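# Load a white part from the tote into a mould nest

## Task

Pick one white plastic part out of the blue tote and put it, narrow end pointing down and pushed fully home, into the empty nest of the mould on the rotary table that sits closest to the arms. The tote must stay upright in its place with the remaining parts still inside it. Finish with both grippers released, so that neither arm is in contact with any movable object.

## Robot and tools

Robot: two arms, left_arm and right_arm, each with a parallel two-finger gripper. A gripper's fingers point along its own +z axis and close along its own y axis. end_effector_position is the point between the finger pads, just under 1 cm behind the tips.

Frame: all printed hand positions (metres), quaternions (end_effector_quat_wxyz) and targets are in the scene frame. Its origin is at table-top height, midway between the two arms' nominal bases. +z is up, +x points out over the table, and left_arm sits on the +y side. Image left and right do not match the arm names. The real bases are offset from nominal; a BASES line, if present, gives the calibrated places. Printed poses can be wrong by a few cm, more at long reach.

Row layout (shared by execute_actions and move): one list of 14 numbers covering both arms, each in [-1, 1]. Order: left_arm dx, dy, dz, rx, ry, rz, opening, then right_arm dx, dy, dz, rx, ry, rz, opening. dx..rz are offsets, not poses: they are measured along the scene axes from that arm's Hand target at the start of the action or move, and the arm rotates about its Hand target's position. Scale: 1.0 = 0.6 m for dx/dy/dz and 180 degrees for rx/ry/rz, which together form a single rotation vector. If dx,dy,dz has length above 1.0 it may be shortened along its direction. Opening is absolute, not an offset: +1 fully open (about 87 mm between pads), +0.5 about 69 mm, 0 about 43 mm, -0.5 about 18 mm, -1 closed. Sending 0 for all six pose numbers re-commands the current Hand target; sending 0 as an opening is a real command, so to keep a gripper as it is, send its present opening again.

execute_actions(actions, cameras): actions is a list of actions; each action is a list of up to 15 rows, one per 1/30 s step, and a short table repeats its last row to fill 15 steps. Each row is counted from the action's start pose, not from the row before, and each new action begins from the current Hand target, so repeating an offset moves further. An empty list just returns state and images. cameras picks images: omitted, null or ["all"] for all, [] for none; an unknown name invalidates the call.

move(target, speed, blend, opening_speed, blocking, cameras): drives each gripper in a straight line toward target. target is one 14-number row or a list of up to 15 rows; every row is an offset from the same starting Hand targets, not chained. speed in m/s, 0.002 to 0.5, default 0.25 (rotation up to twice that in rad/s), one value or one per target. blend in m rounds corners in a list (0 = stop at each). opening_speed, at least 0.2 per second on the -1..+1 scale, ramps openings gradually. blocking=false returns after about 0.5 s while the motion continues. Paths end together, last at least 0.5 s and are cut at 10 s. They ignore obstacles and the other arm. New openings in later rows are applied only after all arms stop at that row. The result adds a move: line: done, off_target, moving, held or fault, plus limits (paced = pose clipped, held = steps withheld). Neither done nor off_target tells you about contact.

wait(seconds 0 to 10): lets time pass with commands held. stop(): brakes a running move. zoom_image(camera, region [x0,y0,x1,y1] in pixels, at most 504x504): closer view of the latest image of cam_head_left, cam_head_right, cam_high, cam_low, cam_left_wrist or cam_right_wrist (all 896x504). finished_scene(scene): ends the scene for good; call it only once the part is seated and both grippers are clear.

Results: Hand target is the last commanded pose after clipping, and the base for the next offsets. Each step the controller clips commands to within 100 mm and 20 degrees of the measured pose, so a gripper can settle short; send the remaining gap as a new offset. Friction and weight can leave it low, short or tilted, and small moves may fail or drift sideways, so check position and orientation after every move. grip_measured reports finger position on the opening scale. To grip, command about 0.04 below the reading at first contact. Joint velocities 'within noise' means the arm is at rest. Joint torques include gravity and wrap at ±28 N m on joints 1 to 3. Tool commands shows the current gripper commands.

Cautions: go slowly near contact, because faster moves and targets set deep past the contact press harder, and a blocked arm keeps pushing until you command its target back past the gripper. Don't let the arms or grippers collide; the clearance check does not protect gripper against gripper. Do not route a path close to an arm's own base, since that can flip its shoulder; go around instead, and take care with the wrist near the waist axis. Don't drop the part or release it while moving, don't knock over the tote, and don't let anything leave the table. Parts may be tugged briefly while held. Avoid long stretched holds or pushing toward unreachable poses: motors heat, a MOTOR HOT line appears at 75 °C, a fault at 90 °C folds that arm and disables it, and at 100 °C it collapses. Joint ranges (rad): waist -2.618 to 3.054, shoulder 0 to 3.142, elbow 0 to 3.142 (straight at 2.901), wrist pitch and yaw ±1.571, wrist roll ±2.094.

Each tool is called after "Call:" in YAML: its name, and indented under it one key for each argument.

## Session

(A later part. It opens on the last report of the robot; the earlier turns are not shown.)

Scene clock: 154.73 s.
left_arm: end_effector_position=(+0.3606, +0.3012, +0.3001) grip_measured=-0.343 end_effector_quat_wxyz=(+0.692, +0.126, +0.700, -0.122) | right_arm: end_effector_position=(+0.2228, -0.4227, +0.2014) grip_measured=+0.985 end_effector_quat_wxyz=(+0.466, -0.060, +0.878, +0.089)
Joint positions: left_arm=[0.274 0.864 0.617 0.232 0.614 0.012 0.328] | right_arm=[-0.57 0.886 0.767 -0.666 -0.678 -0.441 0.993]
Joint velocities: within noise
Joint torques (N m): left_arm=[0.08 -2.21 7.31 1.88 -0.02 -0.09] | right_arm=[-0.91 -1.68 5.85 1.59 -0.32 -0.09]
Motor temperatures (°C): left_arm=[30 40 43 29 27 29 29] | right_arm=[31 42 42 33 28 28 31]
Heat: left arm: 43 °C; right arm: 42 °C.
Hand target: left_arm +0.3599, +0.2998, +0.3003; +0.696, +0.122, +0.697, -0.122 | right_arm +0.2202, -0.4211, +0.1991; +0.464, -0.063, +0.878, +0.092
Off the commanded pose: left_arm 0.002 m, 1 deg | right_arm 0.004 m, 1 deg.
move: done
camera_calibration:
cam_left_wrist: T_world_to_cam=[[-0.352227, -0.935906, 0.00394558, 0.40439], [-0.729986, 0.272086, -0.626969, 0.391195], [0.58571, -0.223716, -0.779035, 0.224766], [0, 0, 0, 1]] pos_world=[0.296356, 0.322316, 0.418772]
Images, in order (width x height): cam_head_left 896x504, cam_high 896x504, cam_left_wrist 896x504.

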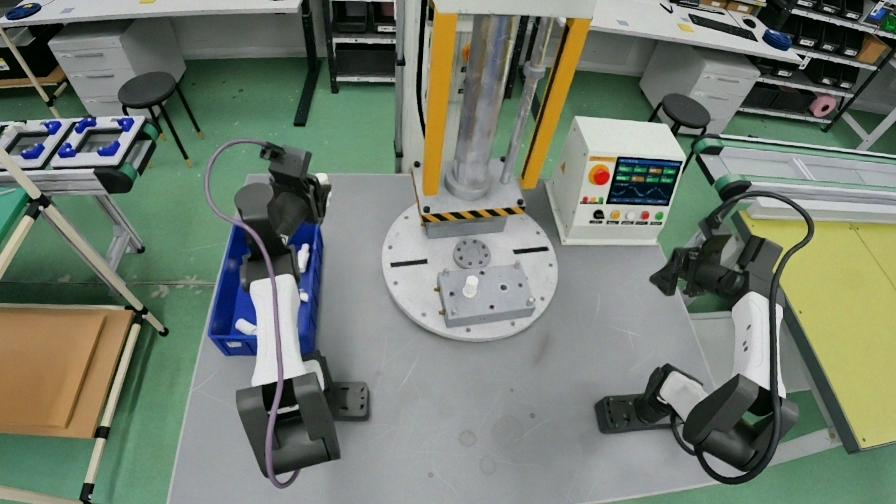

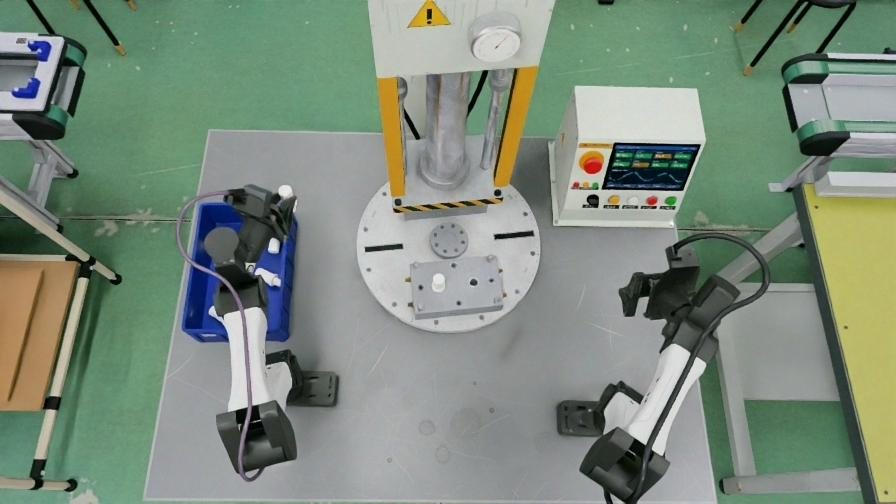

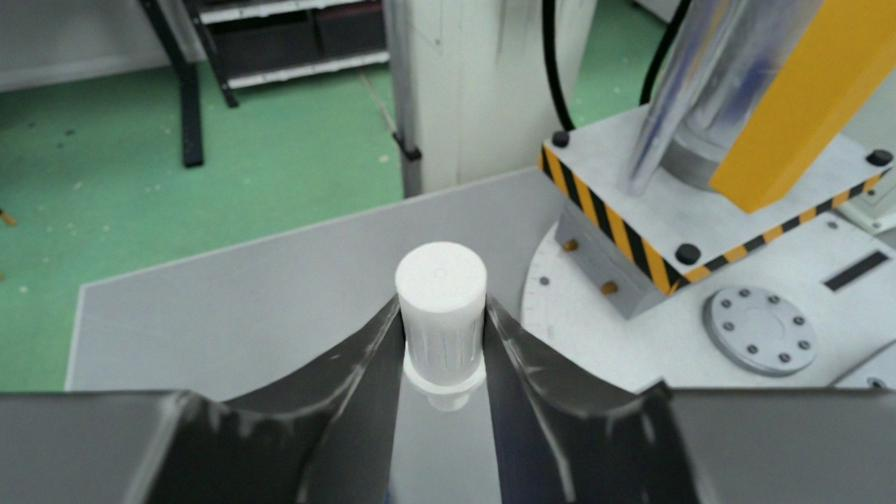

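Call:
move:
  target: [-0.17,-0.627,-0.05,0,0,0,-0.6,0,0,0,0,0,0,1]

Scene clock: 168.13 s.
left_arm: end_effector_position=(+0.2564, -0.0715, +0.2640) grip_measured=-0.343 end_effector_quat_wxyz=(+0.691, +0.131, +0.701, -0.121) | right_arm: end_effector_position=(+0.2228, -0.4227, +0.2014) grip_measured=+0.985 end_effector_quat_wxyz=(+0.466, -0.060, +0.878, +0.089)
Joint positions: left_arm=[-1.362 1.599 0.954 0.614 -1.016 -0.015 0.328] | right_arm=[-0.57 0.886 0.767 -0.666 -0.678 -0.441 0.993]
Joint velocities: within noise
Joint torques (N m): left_arm=[0.54 -5.16 10.54 1.68 -0.08 0.09] | right_arm=[-0.84 -1.65 5.82 1.57 -0.34 -0.11]
Motor temperatures (°C): left_arm=[30 38 43 31 27 29 29] | right_arm=[31 41 42 34 28 28 31]
Heat: left arm: 43 °C; right arm: 42 °C.
Hand target: left_arm +0.2579, -0.0763, +0.2702; +0.696, +0.122, +0.697, -0.122 | right_arm +0.2202, -0.4211, +0.1991; +0.464, -0.063, +0.878, +0.092
Off the commanded pose: left_arm 0.008 m, 1 deg | right_arm 0.004 m, 1 deg.
move: done
camera_calibration:
cam_left_wrist: T_world_to_cam=[[-0.357791, -0.933793, -0.0041207, 0.0227428], [-0.728634, 0.281937, -0.624183, 0.393468], [0.584019, -0.220324, -0.781267, 0.175565], [0, 0, 0, 1]] pos_world=[0.192298, -0.0510149, 0.382853]
cam_right_wrist: T_world_to_cam=[[0.181017, -0.979721, -0.0859003, -0.441209], [-0.976468, -0.168628, -0.134445, 0.198692], [0.117234, 0.108216, -0.987191, 0.359995], [0, 0, 0, 1]] pos_world=[0.231679, -0.437714, 0.344197]

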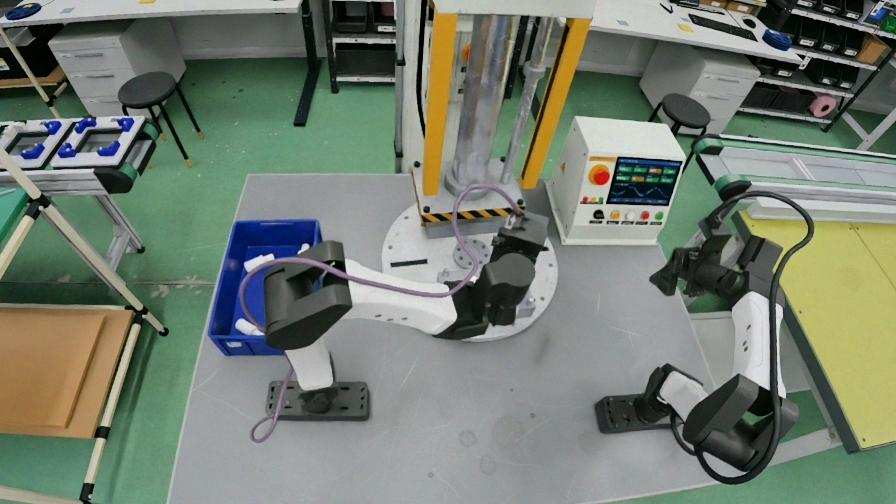

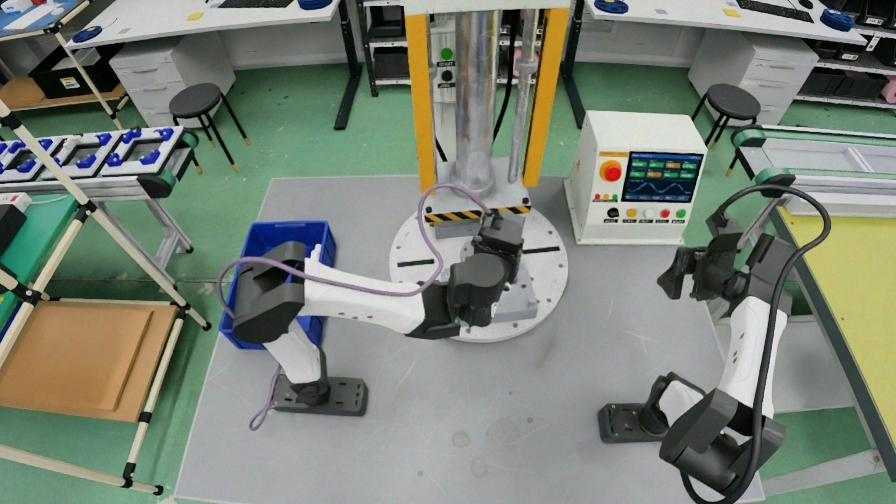

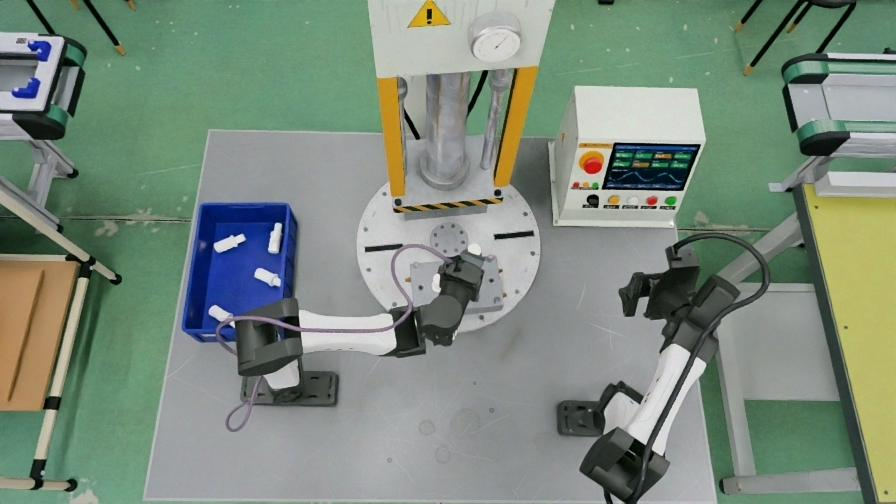

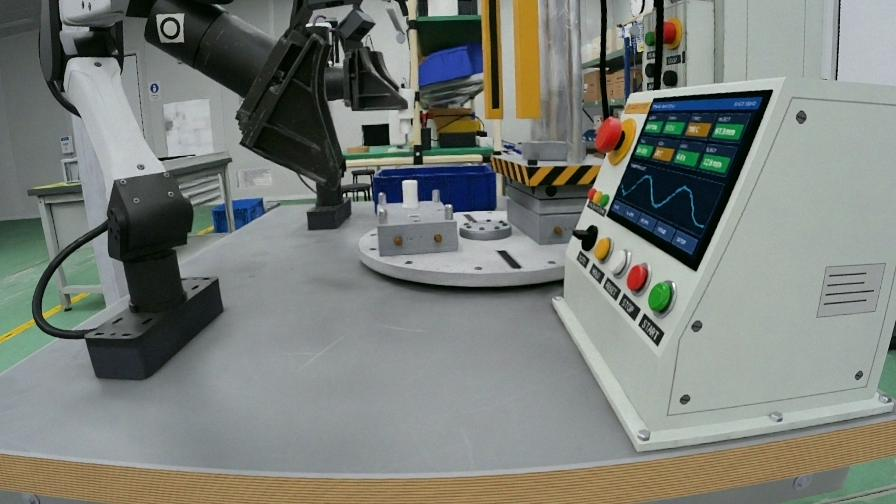

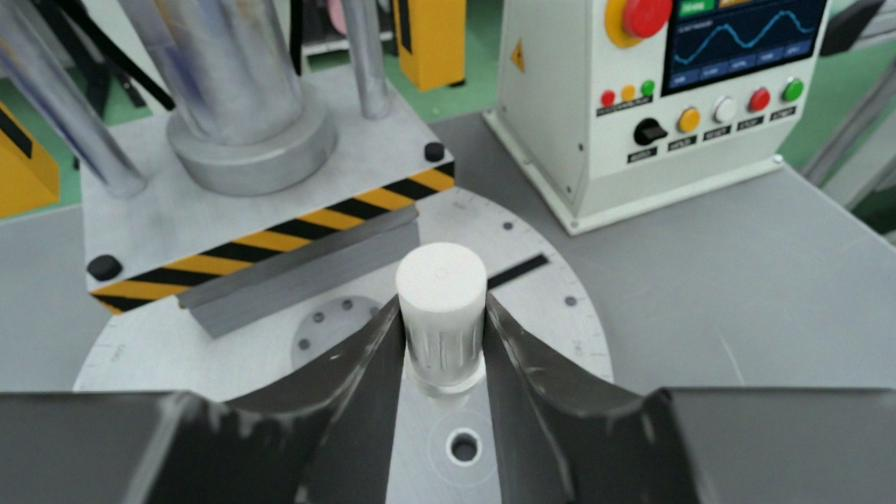

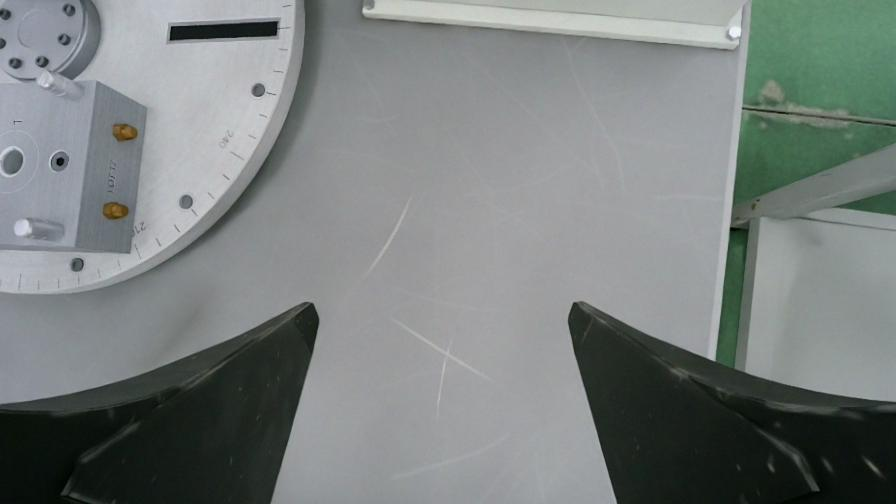

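Call:
zoom_image:
  camera: "cam_low"
  region: [350, 60, 470, 220]

Call:
zoom_image:
  camera: "cam_left_wrist"
  region: [360, 220, 540, 490]

Scaled by 3.150 from the camera's 896x504 image, which has a finer 1280x720 frame.

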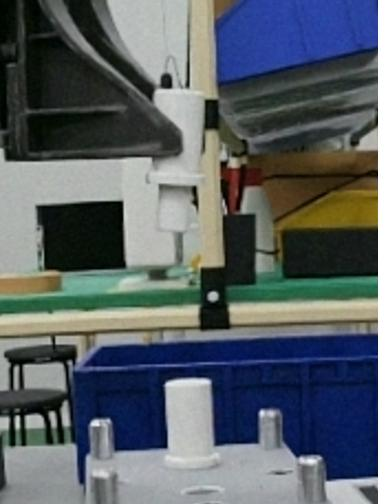

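Scaled by 1.867 from the camera's 896x504 image, which has a finer 1280x720 frame.

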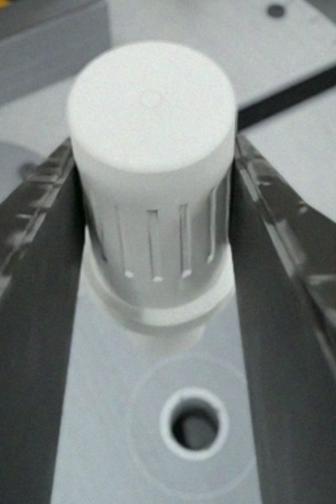

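Call:
move:
  target: [0.0133,-0.025,-0.133,0,-0.033,0,-0.6,0,0,0,0,0,0,1]
  cameras: ["cam_left_wrist","cam_low"]
  speed: 0.15

Call:
zoom_image:
  camera: "cam_low"
  region: [350, 100, 470, 260]

Call:
zoom_image:
  camera: "cam_left_wrist"
  region: [360, 220, 540, 490]

Scene clock: 203.80 s.
left_arm: end_effector_position=(+0.2649, -0.0916, +0.2013) grip_measured=-0.343 end_effector_quat_wxyz=(+0.732, +0.119, +0.659, -0.125) | right_arm: end_effector_position=(+0.2228, -0.4227, +0.2014) grip_measured=+0.985 end_effector_quat_wxyz=(+0.466, -0.060, +0.878, +0.089)
Joint positions: left_arm=[-1.362 1.916 0.856 1.258 -1.018 0.179 0.328] | right_arm=[-0.57 0.886 0.767 -0.666 -0.678 -0.441 0.993]
Joint velocities: within noise
Joint torques (N m): left_arm=[0.9 -5.79 5.57 1.58 0.22 0.12] | right_arm=[-0.9 -1.62 5.93 1.62 -0.36 -0.11]
Motor temperatures (°C): left_arm=[29 38 47 33 27 29 29] | right_arm=[31 41 42 34 28 28 31]
Heat: left arm: 47 °C; right arm: 42 °C.
Hand target: left_arm +0.2659, -0.0913, +0.1903; +0.731, +0.129, +0.660, -0.116 | right_arm +0.2202, -0.4211, +0.1991; +0.464, -0.063, +0.879, +0.092
Off the commanded pose: left_arm 0.011 m, 2 deg | right_arm 0.004 m, 1 deg.
move: off_target (left_arm)
camera_calibration:
cam_left_wrist: T_world_to_cam=[[-0.347554, -0.937649, -0.00452318, 0.00378691], [-0.656427, 0.246754, -0.712893, 0.361715], [0.669559, -0.2448, -0.701259, 0.0762243], [0, 0, 0, 1]] pos_world=[0.187719, -0.0670442, 0.311334]
Images, in order (width x height): cam_low 896x504, cam_left_wrist 896x504.

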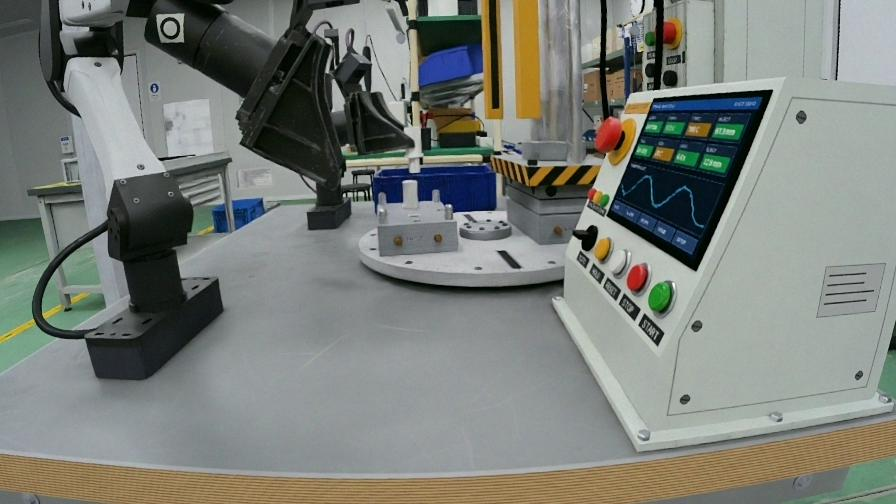

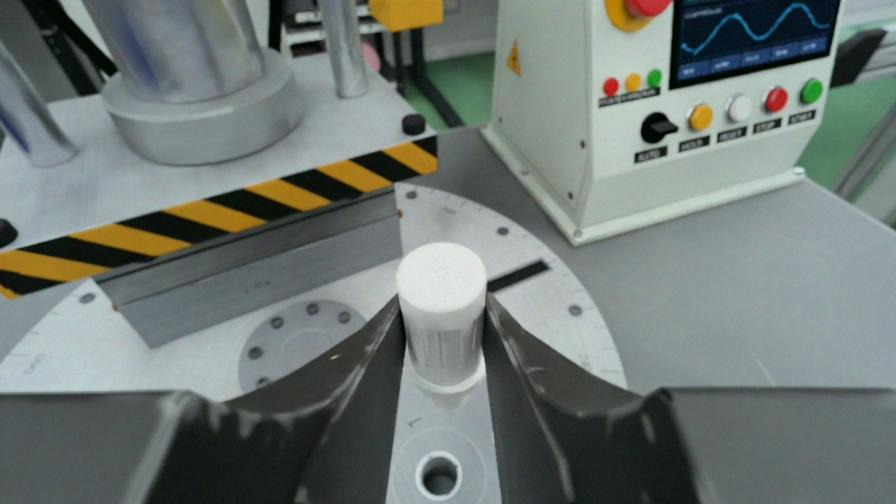

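Scaled by 3.150 from the camera's 896x504 image, which has a finer 1280x720 frame.

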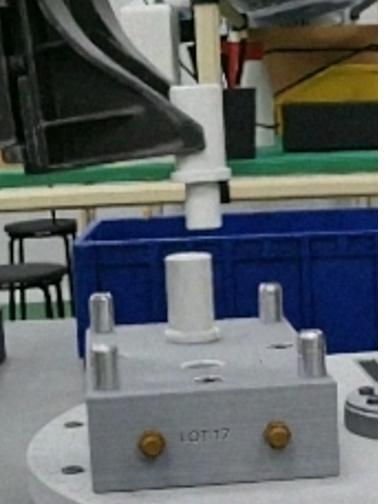

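Scaled by 1.867 from the camera's 896x504 image, which has a finer 1280x720 frame.

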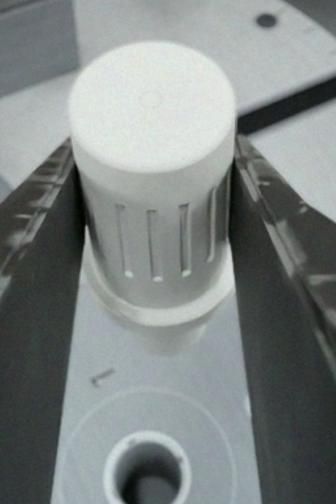

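Call:
move:
  target: [-0.004,0.005,-0.08,0.01,0,0,-0.6,0,0,0,0,0,0,1]
  cameras: ["cam_left_wrist","cam_low"]
  speed: 0.1

Call:
zoom_image:
  camera: "cam_low"
  region: [350, 100, 470, 260]

Call:
zoom_image:
  camera: "cam_left_wrist"
  region: [360, 220, 540, 490]

Scene clock: 222.33 s.
left_arm: end_effector_position=(+0.2648, -0.0896, +0.1509) grip_measured=-0.343 end_effector_quat_wxyz=(+0.730, +0.132, +0.661, -0.112) | right_arm: end_effector_position=(+0.2228, -0.4227, +0.2014) grip_measured=+0.985 end_effector_quat_wxyz=(+0.466, -0.060, +0.878, +0.089)
Joint positions: left_arm=[-1.362 2.072 0.818 1.426 -1.018 0.192 0.328] | right_arm=[-0.57 0.886 0.767 -0.666 -0.678 -0.441 0.993]
Joint velocities: within noise
Joint torques (N m): left_arm=[0.46 -6.61 4.63 1.6 0.16 0.09] | right_arm=[-0.95 -1.74 5.96 1.58 -0.36 -0.13]
Motor temperatures (°C): left_arm=[29 39 44 33 27 29 29] | right_arm=[31 40 42 34 28 28 31]
Heat: left arm: 44 °C; right arm: 42 °C.
Hand target: left_arm +0.2635, -0.0884, +0.1424; +0.729, +0.140, +0.662, -0.105 | right_arm +0.2202, -0.4211, +0.1991; +0.464, -0.063, +0.879, +0.092
Off the commanded pose: left_arm 0.009 m, 1 deg | right_arm 0.004 m, 1 deg.
move: done
camera_calibration:
cam_left_wrist: T_world_to_cam=[[-0.346347, -0.937312, -0.0386069, 0.0102454], [-0.656919, 0.271707, -0.703302, 0.326145], [0.669703, -0.218225, -0.709842, 0.045077], [0, 0, 0, 1]] pos_world=[0.187611, -0.0691757, 0.261771]
Images, in order (width x height): cam_low 896x504, cam_left_wrist 896x504.

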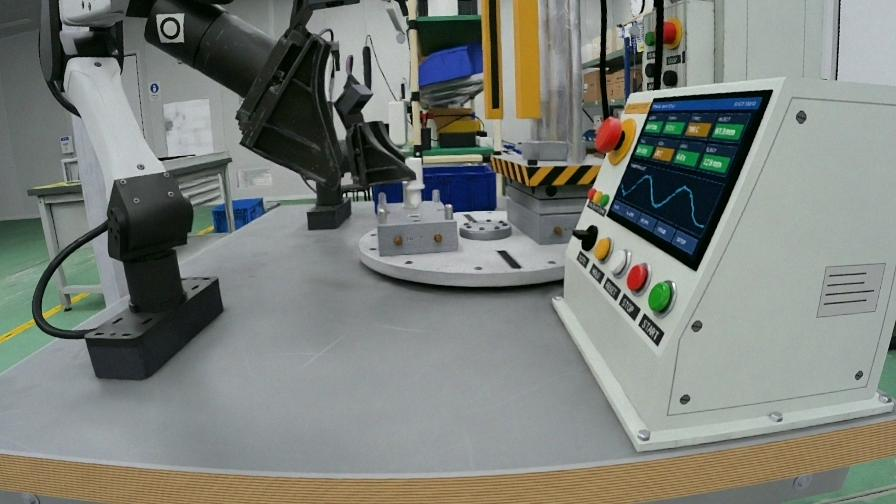

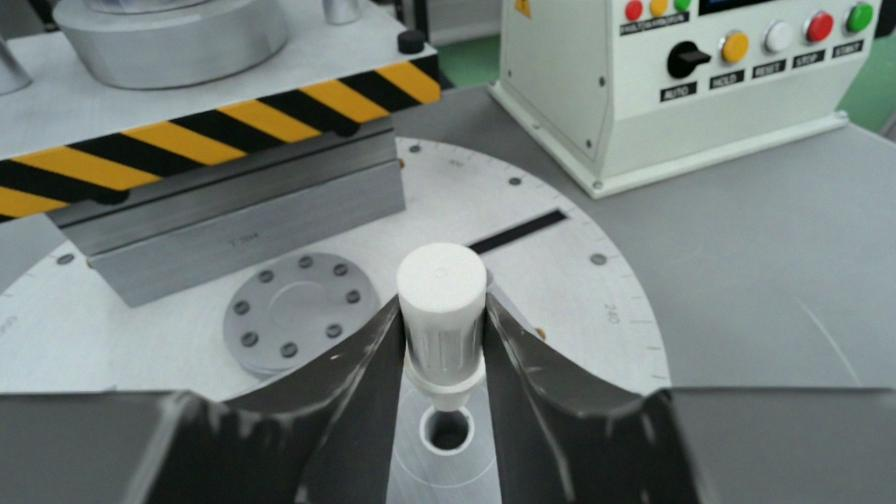

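Scaled by 3.150 from the camera's 896x504 image, which has a finer 1280x720 frame.

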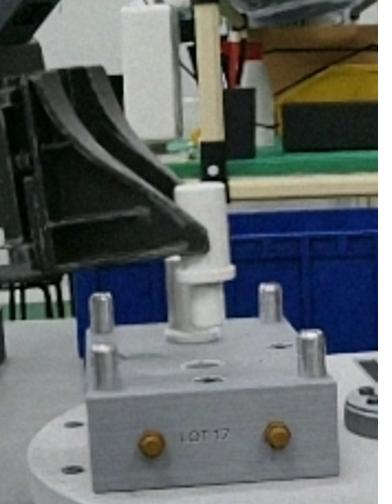

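Scaled by 1.867 from the camera's 896x504 image, which has a finer 1280x720 frame.

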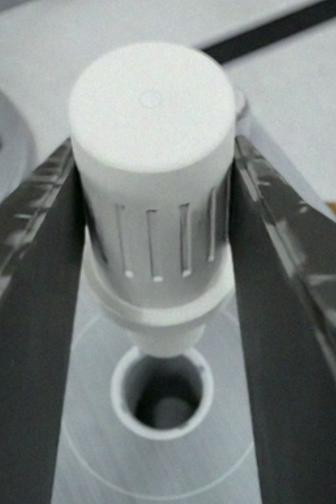

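Call:
move:
  target: [-0.0045,0.004,-0.013,0,0,0,-0.6,0,0,0,0,0,0,1]
  cameras: ["cam_left_wrist","cam_low"]
  speed: 0.05

Call:
zoom_image:
  camera: "cam_low"
  region: [350, 100, 470, 260]

Call:
zoom_image:
  camera: "cam_left_wrist"
  region: [360, 220, 540, 490]

Scene clock: 236.70 s.
left_arm: end_effector_position=(+0.2644, -0.0874, +0.1443) grip_measured=-0.343 end_effector_quat_wxyz=(+0.731, +0.131, +0.661, -0.113) | right_arm: end_effector_position=(+0.2228, -0.4227, +0.2014) grip_measured=+0.985 end_effector_quat_wxyz=(+0.466, -0.060, +0.878, +0.089)
Joint positions: left_arm=[-1.362 2.094 0.807 1.465 -1.018 0.194 0.328] | right_arm=[-0.57 0.886 0.767 -0.666 -0.678 -0.441 0.993]
Joint velocities: within noise
Joint torques (N m): left_arm=[-0.05 -6.52 4.26 1.61 0.11 0.1] | right_arm=[-0.96 -1.76 5.86 1.58 -0.32 -0.11]
Motor temperatures (°C): left_arm=[29 39 43 34 27 29 30] | right_arm=[31 40 42 34 28 28 31]
Heat: left arm: 43 °C; right arm: 42 °C.
Hand target: left_arm +0.2608, -0.0859, +0.1346; +0.729, +0.140, +0.662, -0.105 | right_arm +0.2202, -0.4211, +0.1991; +0.464, -0.063, +0.879, +0.092
Off the commanded pose: left_arm 0.010 m, 1 deg | right_arm 0.004 m, 1 deg.
move: done
camera_calibration:
cam_left_wrist: T_world_to_cam=[[-0.346125, -0.937474, -0.0366053, 0.0115712], [-0.655879, 0.269687, -0.705047, 0.320428], [0.670835, -0.220026, -0.708215, 0.0404431], [0, 0, 0, 1]] pos_world=[0.187036, -0.066669, 0.254983]
Images, in order (width x height): cam_low 896x504, cam_left_wrist 896x504.

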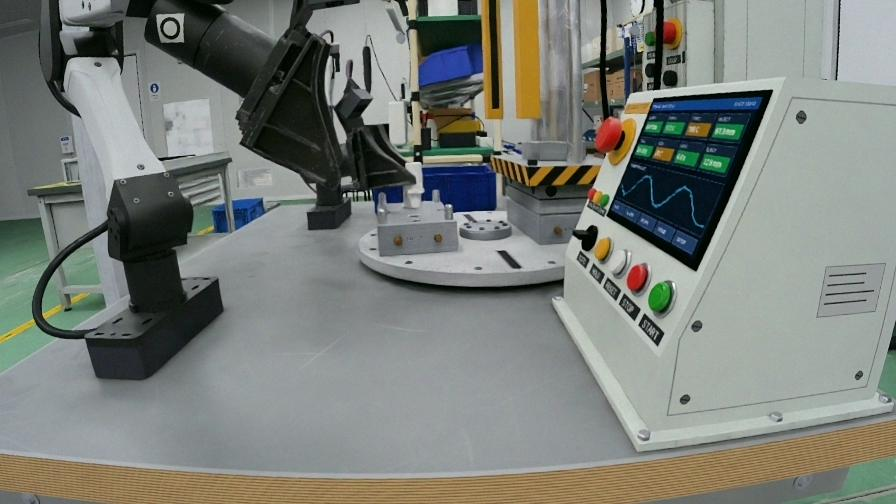

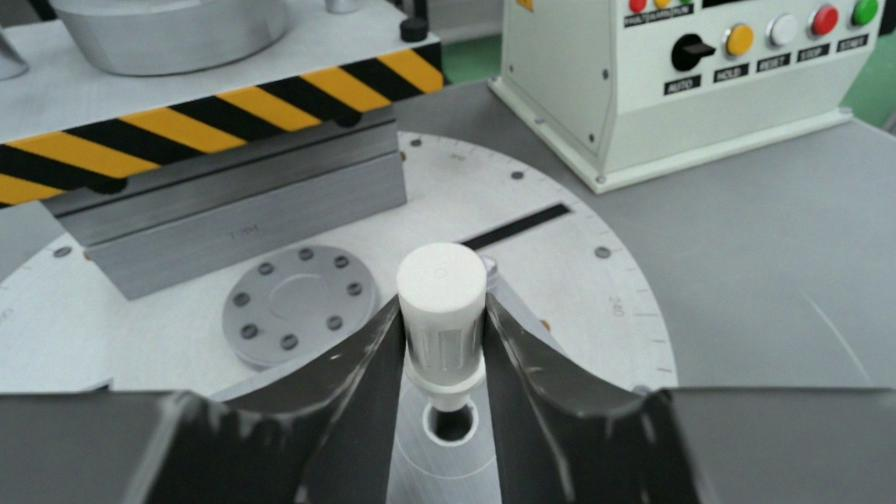

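Scaled by 3.150 from the camera's 896x504 image, which has a finer 1280x720 frame.

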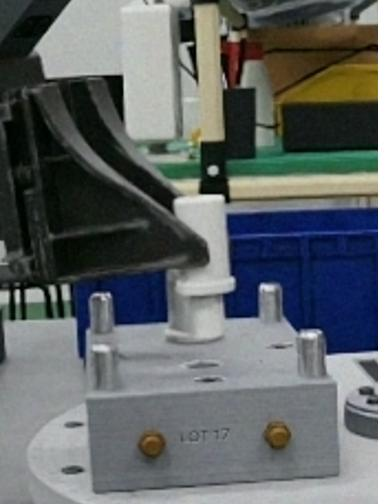

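Scaled by 1.867 from the camera's 896x504 image, which has a finer 1280x720 frame.

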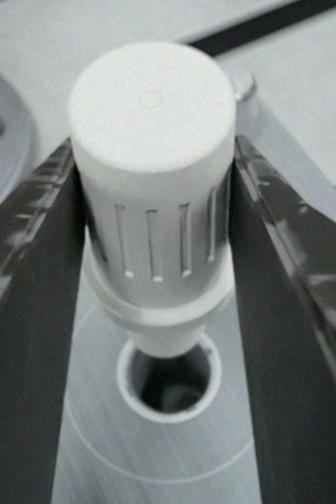

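Call:
move:
  target: [-0.0075,0,-0.003,0,0,0,-0.6,0,0,0,0,0,0,1]
  cameras: ["cam_left_wrist","cam_low"]
  speed: 0.05

Call:
zoom_image:
  camera: "cam_low"
  region: [370, 140, 460, 250]

Call:
zoom_image:
  camera: "cam_left_wrist"
  region: [360, 220, 540, 490]

Scene clock: 244.23 s.
left_arm: end_effector_position=(+0.2592, -0.0893, +0.1437) grip_measured=-0.343 end_effector_quat_wxyz=(+0.731, +0.132, +0.660, -0.116) | right_arm: end_effector_position=(+0.2228, -0.4227, +0.2014) grip_measured=+0.985 end_effector_quat_wxyz=(+0.466, -0.060, +0.878, +0.089)
Joint positions: left_arm=[-1.376 2.1 0.807 1.479 -1.026 0.199 0.328] | right_arm=[-0.57 0.886 0.767 -0.666 -0.678 -0.441 0.993]
Joint velocities: within noise
Joint torques (N m): left_arm=[0.12 -6.48 3.88 1.59 0.06 0.1] | right_arm=[-0.95 -1.68 5.91 1.57 -0.32 -0.12]
Motor temperatures (°C): left_arm=[29 39 42 34 27 29 30] | right_arm=[31 40 42 34 28 28 31]
Heat: left arm: 42 °C; right arm: 42 °C.
Hand target: left_arm +0.2563, -0.0859, +0.1328; +0.729, +0.140, +0.662, -0.105 | right_arm +0.2202, -0.4211, +0.1991; +0.464, -0.063, +0.879, +0.092
Off the commanded pose: left_arm 0.012 m, 2 deg | right_arm 0.004 m, 1 deg.
move: off_target (left_arm)
camera_calibration:
cam_left_wrist: T_world_to_cam=[[-0.351197, -0.935691, -0.0338031, 0.00905127], [-0.653473, 0.270807, -0.70685, 0.316852], [0.670547, -0.226154, -0.706555, 0.0423426], [0, 0, 0, 1]] pos_world=[0.18184, -0.0677606, 0.25419]
Images, in order (width x height): cam_low 896x504, cam_left_wrist 896x504.

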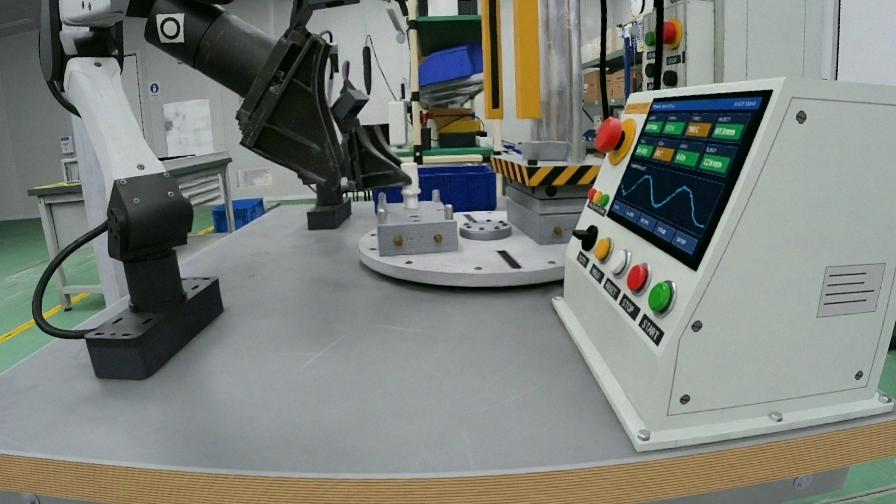

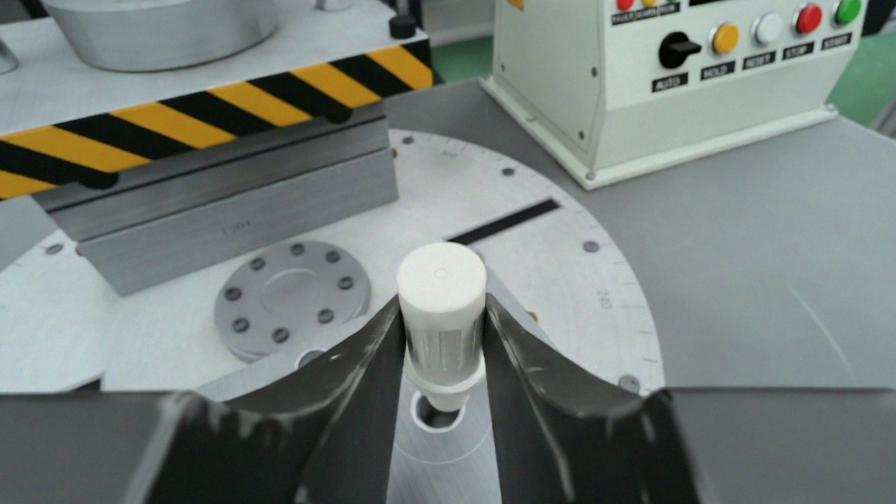

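Scaled by 4.582 from the camera's 896x504 image, which has a finer 1280x720 frame.

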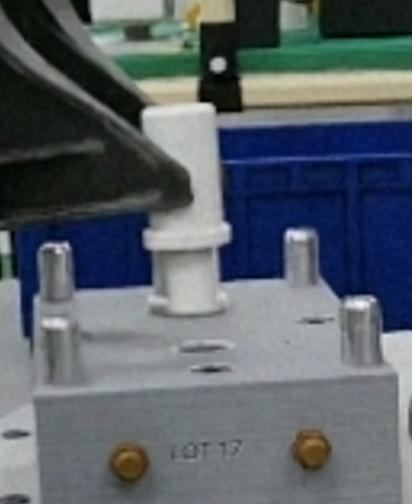

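Scaled by 1.867 from the camera's 896x504 image, which has a finer 1280x720 frame.

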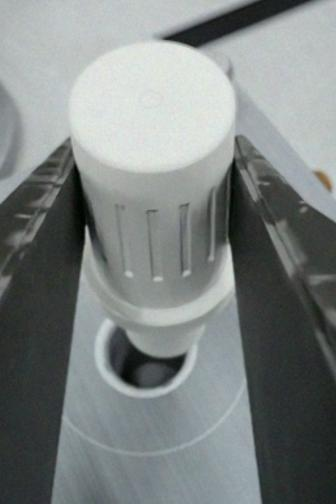

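Call:
move:
  target: [0.0137,0.005,0,0,0,0,-0.6,0,0,0,0,0,0,1]
  cameras: ["cam_left_wrist","cam_low"]
  speed: 0.05

Call:
zoom_image:
  camera: "cam_low"
  region: [370, 140, 460, 250]

Call:
zoom_image:
  camera: "cam_left_wrist"
  region: [360, 220, 540, 490]

Scene clock: 260.63 s.
left_arm: end_effector_position=(+0.2630, -0.0845, +0.1410) grip_measured=-0.343 end_effector_quat_wxyz=(+0.730, +0.131, +0.661, -0.109) | right_arm: end_effector_position=(+0.2228, -0.4227, +0.2014) grip_measured=+0.985 end_effector_quat_wxyz=(+0.466, -0.060, +0.878, +0.089)
Joint positions: left_arm=[-1.366 2.1 0.797 1.48 -1.027 0.199 0.328] | right_arm=[-0.57 0.886 0.767 -0.666 -0.678 -0.441 0.993]
Joint velocities: within noise
Joint torques (N m): left_arm=[1.24 -6.82 4.12 1.56 0.31 0.02] | right_arm=[-0.91 -1.62 5.85 1.59 -0.36 -0.12]
Motor temperatures (°C): left_arm=[29 40 41 34 27 29 30] | right_arm=[31 40 42 34 28 28 31]
Heat: left arm: 41 °C; right arm: 42 °C.
Hand target: left_arm +0.2645, -0.0829, +0.1328; +0.729, +0.140, +0.662, -0.105 | right_arm +0.2202, -0.4211, +0.1991; +0.464, -0.063, +0.879, +0.092
Off the commanded pose: left_arm 0.008 m, 1 deg | right_arm 0.004 m, 1 deg.
move: done
camera_calibration:
cam_left_wrist: T_world_to_cam=[[-0.341216, -0.939061, -0.0416623, 0.0129014], [-0.657478, 0.270107, -0.703395, 0.316649], [0.671784, -0.212618, -0.709577, 0.0402589], [0, 0, 0, 1]] pos_world=[0.185546, -0.0648541, 0.251834]
Images, in order (width x height): cam_low 896x504, cam_left_wrist 896x504.

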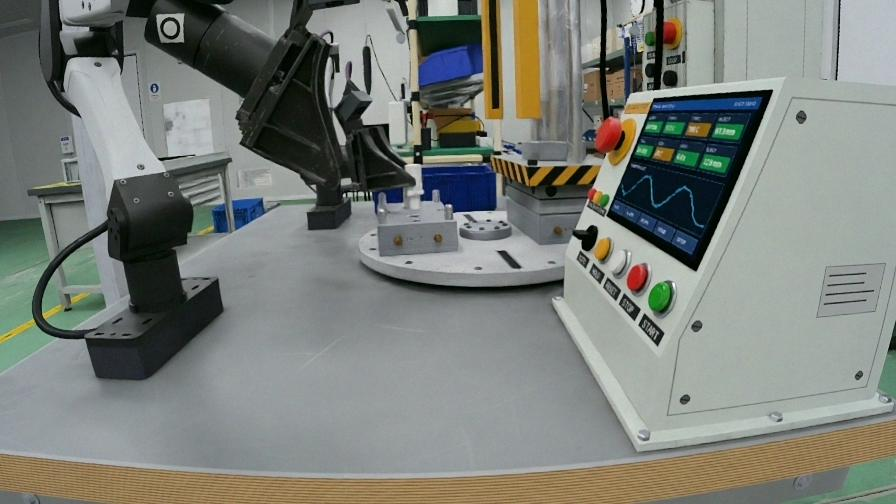

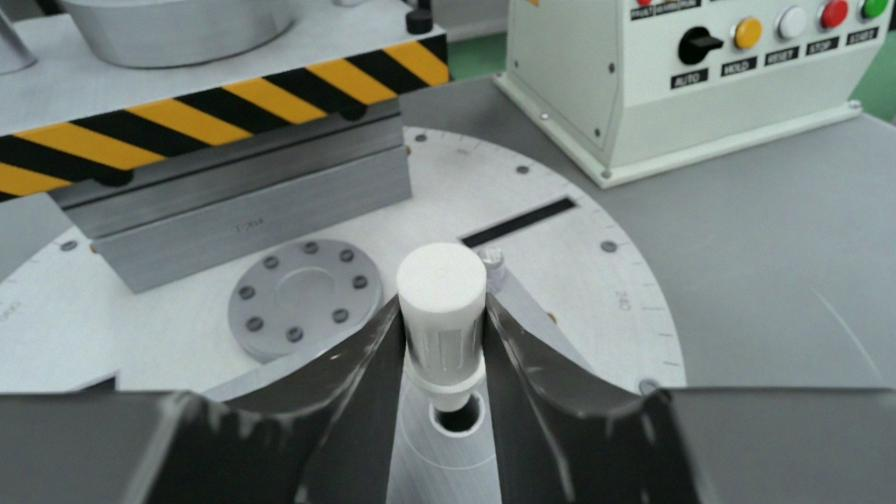

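Scaled by 4.582 from the camera's 896x504 image, which has a finer 1280x720 frame.

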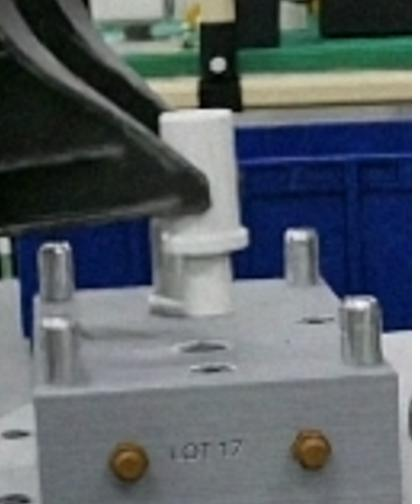

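Scaled by 1.867 from the camera's 896x504 image, which has a finer 1280x720 frame.

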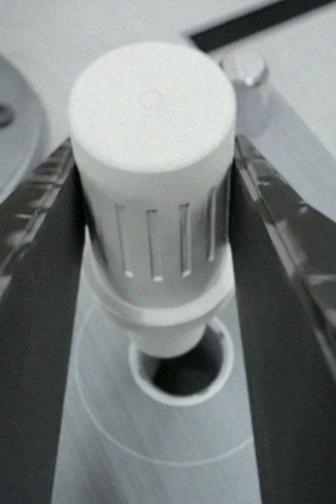

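Call:
move:
  target: [-0.0087,-0.0095,0,0,0,0,-0.6,0,0,0,0,0,0,1]
  cameras: ["cam_left_wrist","cam_low"]
  speed: 0.05

Call:
zoom_image:
  camera: "cam_low"
  region: [370, 140, 460, 250]

Call:
zoom_image:
  camera: "cam_left_wrist"
  region: [360, 220, 540, 490]

Scene clock: 282.63 s.
left_arm: end_effector_position=(+0.2614, -0.0855, +0.1381) grip_measured=-0.343 end_effector_quat_wxyz=(+0.729, +0.135, +0.662, -0.109) | right_arm: end_effector_position=(+0.2228, -0.4227, +0.2014) grip_measured=+0.985 end_effector_quat_wxyz=(+0.466, -0.060, +0.878, +0.089)
Joint positions: left_arm=[-1.37 2.107 0.797 1.48 -1.026 0.199 0.328] | right_arm=[-0.57 0.886 0.767 -0.666 -0.678 -0.441 0.993]
Joint velocities: within noise
Joint torques (N m): left_arm=[0.06 -6.49 6.12 1.51 0.13 0.07] | right_arm=[-0.96 -1.65 5.87 1.57 -0.32 -0.11]
Motor temperatures (°C): left_arm=[29 40 41 34 27 29 30] | right_arm=[31 40 42 34 28 28 31]
Heat: left arm: 41 °C; right arm: 42 °C.
Hand target: left_arm +0.2592, -0.0887, +0.1328; +0.729, +0.140, +0.662, -0.105 | right_arm +0.2202, -0.4211, +0.1991; +0.464, -0.063, +0.879, +0.092
Off the commanded pose: left_arm 0.007 m, 1 deg | right_arm 0.004 m, 1 deg.
move: done
camera_calibration:
cam_left_wrist: T_world_to_cam=[[-0.345203, -0.937321, -0.0475751, 0.0133992], [-0.657198, 0.277604, -0.700733, 0.314056], [0.670019, -0.210629, -0.711836, 0.0400243], [0, 0, 0, 1]] pos_world=[0.184206, -0.0661937, 0.249198]
Images, in order (width x height): cam_low 896x504, cam_left_wrist 896x504.

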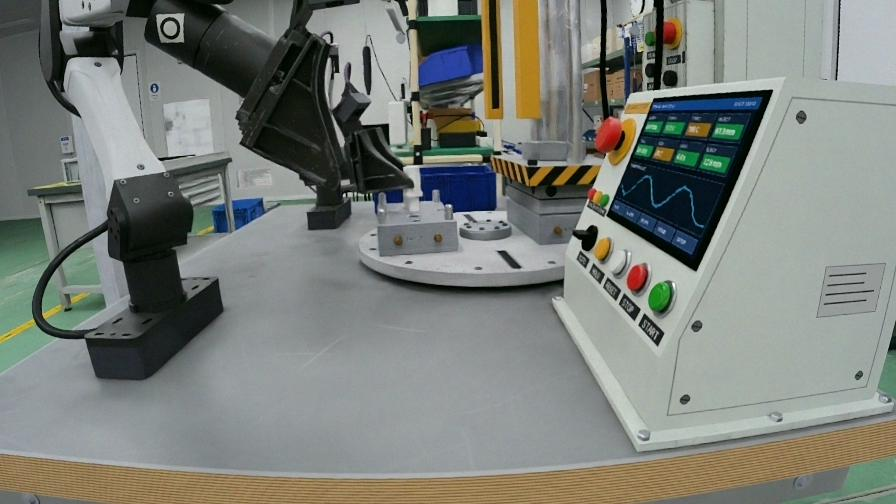

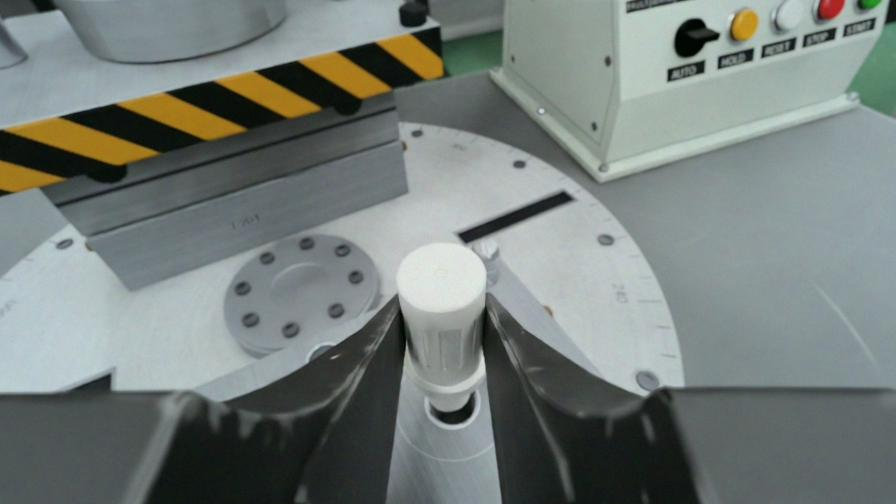

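Scaled by 4.582 from the camera's 896x504 image, which has a finer 1280x720 frame.

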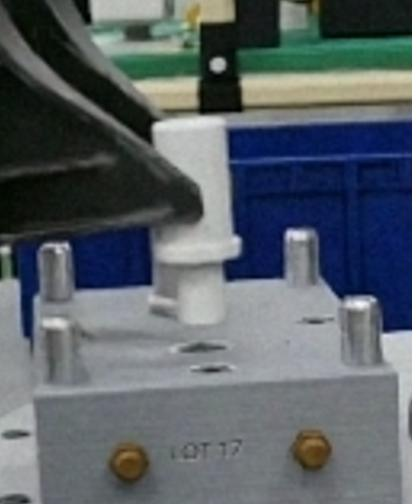

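Scaled by 1.867 from the camera's 896x504 image, which has a finer 1280x720 frame.

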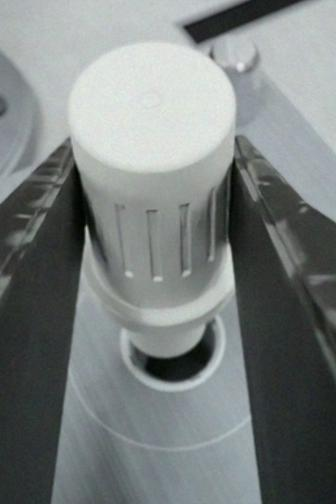

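Call:
move:
  target: [0,-0.0005,-0.013,-0.0045,0,0,-0.6,0,0,0,0,0,0,1]
  cameras: ["cam_left_wrist","cam_low"]
  speed: 0.04

Call:
zoom_image:
  camera: "cam_low"
  region: [390, 160, 440, 230]

Call:
zoom_image:
  camera: "cam_left_wrist"
  region: [390, 320, 510, 460]

Scene clock: 293.17 s.
left_arm: end_effector_position=(+0.2614, -0.0855, +0.1290) grip_measured=-0.343 end_effector_quat_wxyz=(+0.729, +0.135, +0.662, -0.108) | right_arm: end_effector_position=(+0.2228, -0.4227, +0.2014) grip_measured=+0.985 end_effector_quat_wxyz=(+0.466, -0.060, +0.878, +0.089)
Joint positions: left_arm=[-1.37 2.142 0.797 1.514 -1.026 0.199 0.328] | right_arm=[-0.57 0.886 0.767 -0.666 -0.678 -0.441 0.993]
Joint velocities: within noise
Joint torques (N m): left_arm=[0.08 -6.53 5.96 1.61 0.12 0.02] | right_arm=[-0.95 -1.68 5.85 1.58 -0.33 -0.1]
Motor temperatures (°C): left_arm=[29 41 41 34 27 29 30] | right_arm=[31 40 42 34 28 28 31]
Heat: left arm: 41 °C; right arm: 42 °C.
Hand target: left_arm +0.2592, -0.0890, +0.1250; +0.730, +0.135, +0.661, -0.110 | right_arm +0.2202, -0.4211, +0.1991; +0.464, -0.063, +0.879, +0.092
Off the commanded pose: left_arm 0.006 m, 0 deg | right_arm 0.004 m, 1 deg.
move: done
camera_calibration:
cam_left_wrist: T_world_to_cam=[[-0.34521, -0.937286, -0.0482282, 0.0130289], [-0.657299, 0.278129, -0.70043, 0.307718], [0.669917, -0.210095, -0.712089, 0.0336358], [0, 0, 0, 1]] pos_world=[0.184227, -0.066307, 0.240115]
Images, in order (width x height): cam_low 896x504, cam_left_wrist 896x504.

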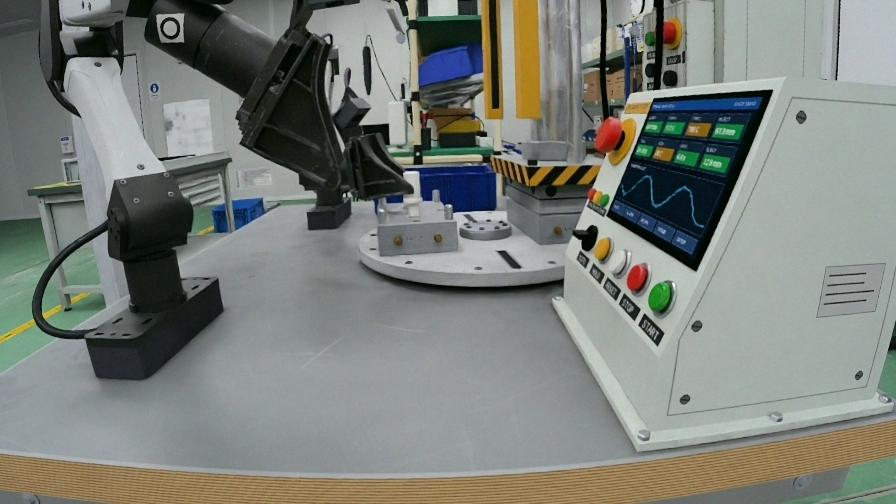

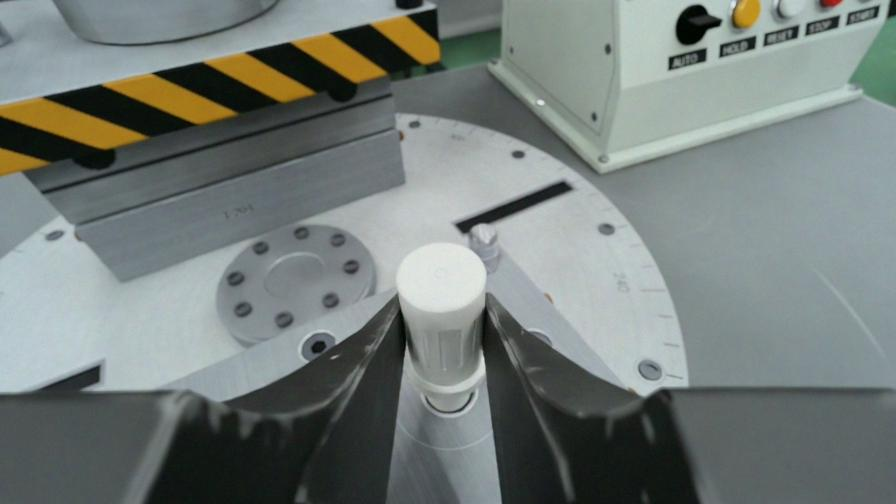

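Scaled by 7.200 from the camera's 896x504 image, which has a finer 1280x720 frame.

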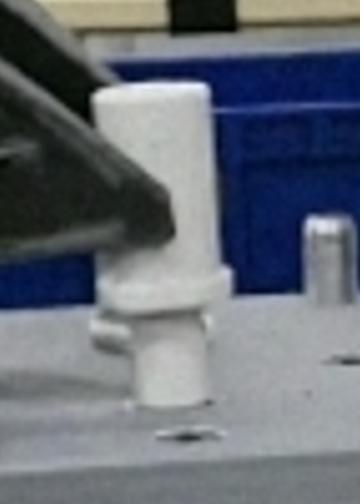

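Scaled by 3.600 from the camera's 896x504 image, which has a finer 1280x720 frame.

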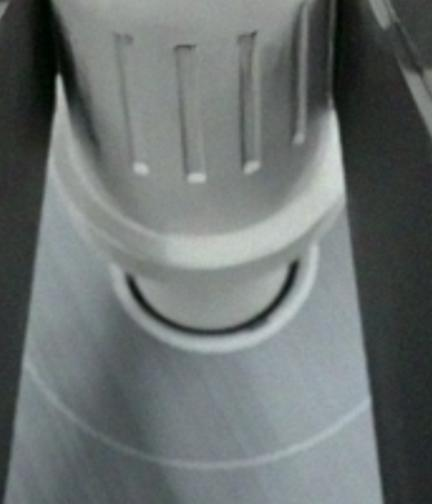

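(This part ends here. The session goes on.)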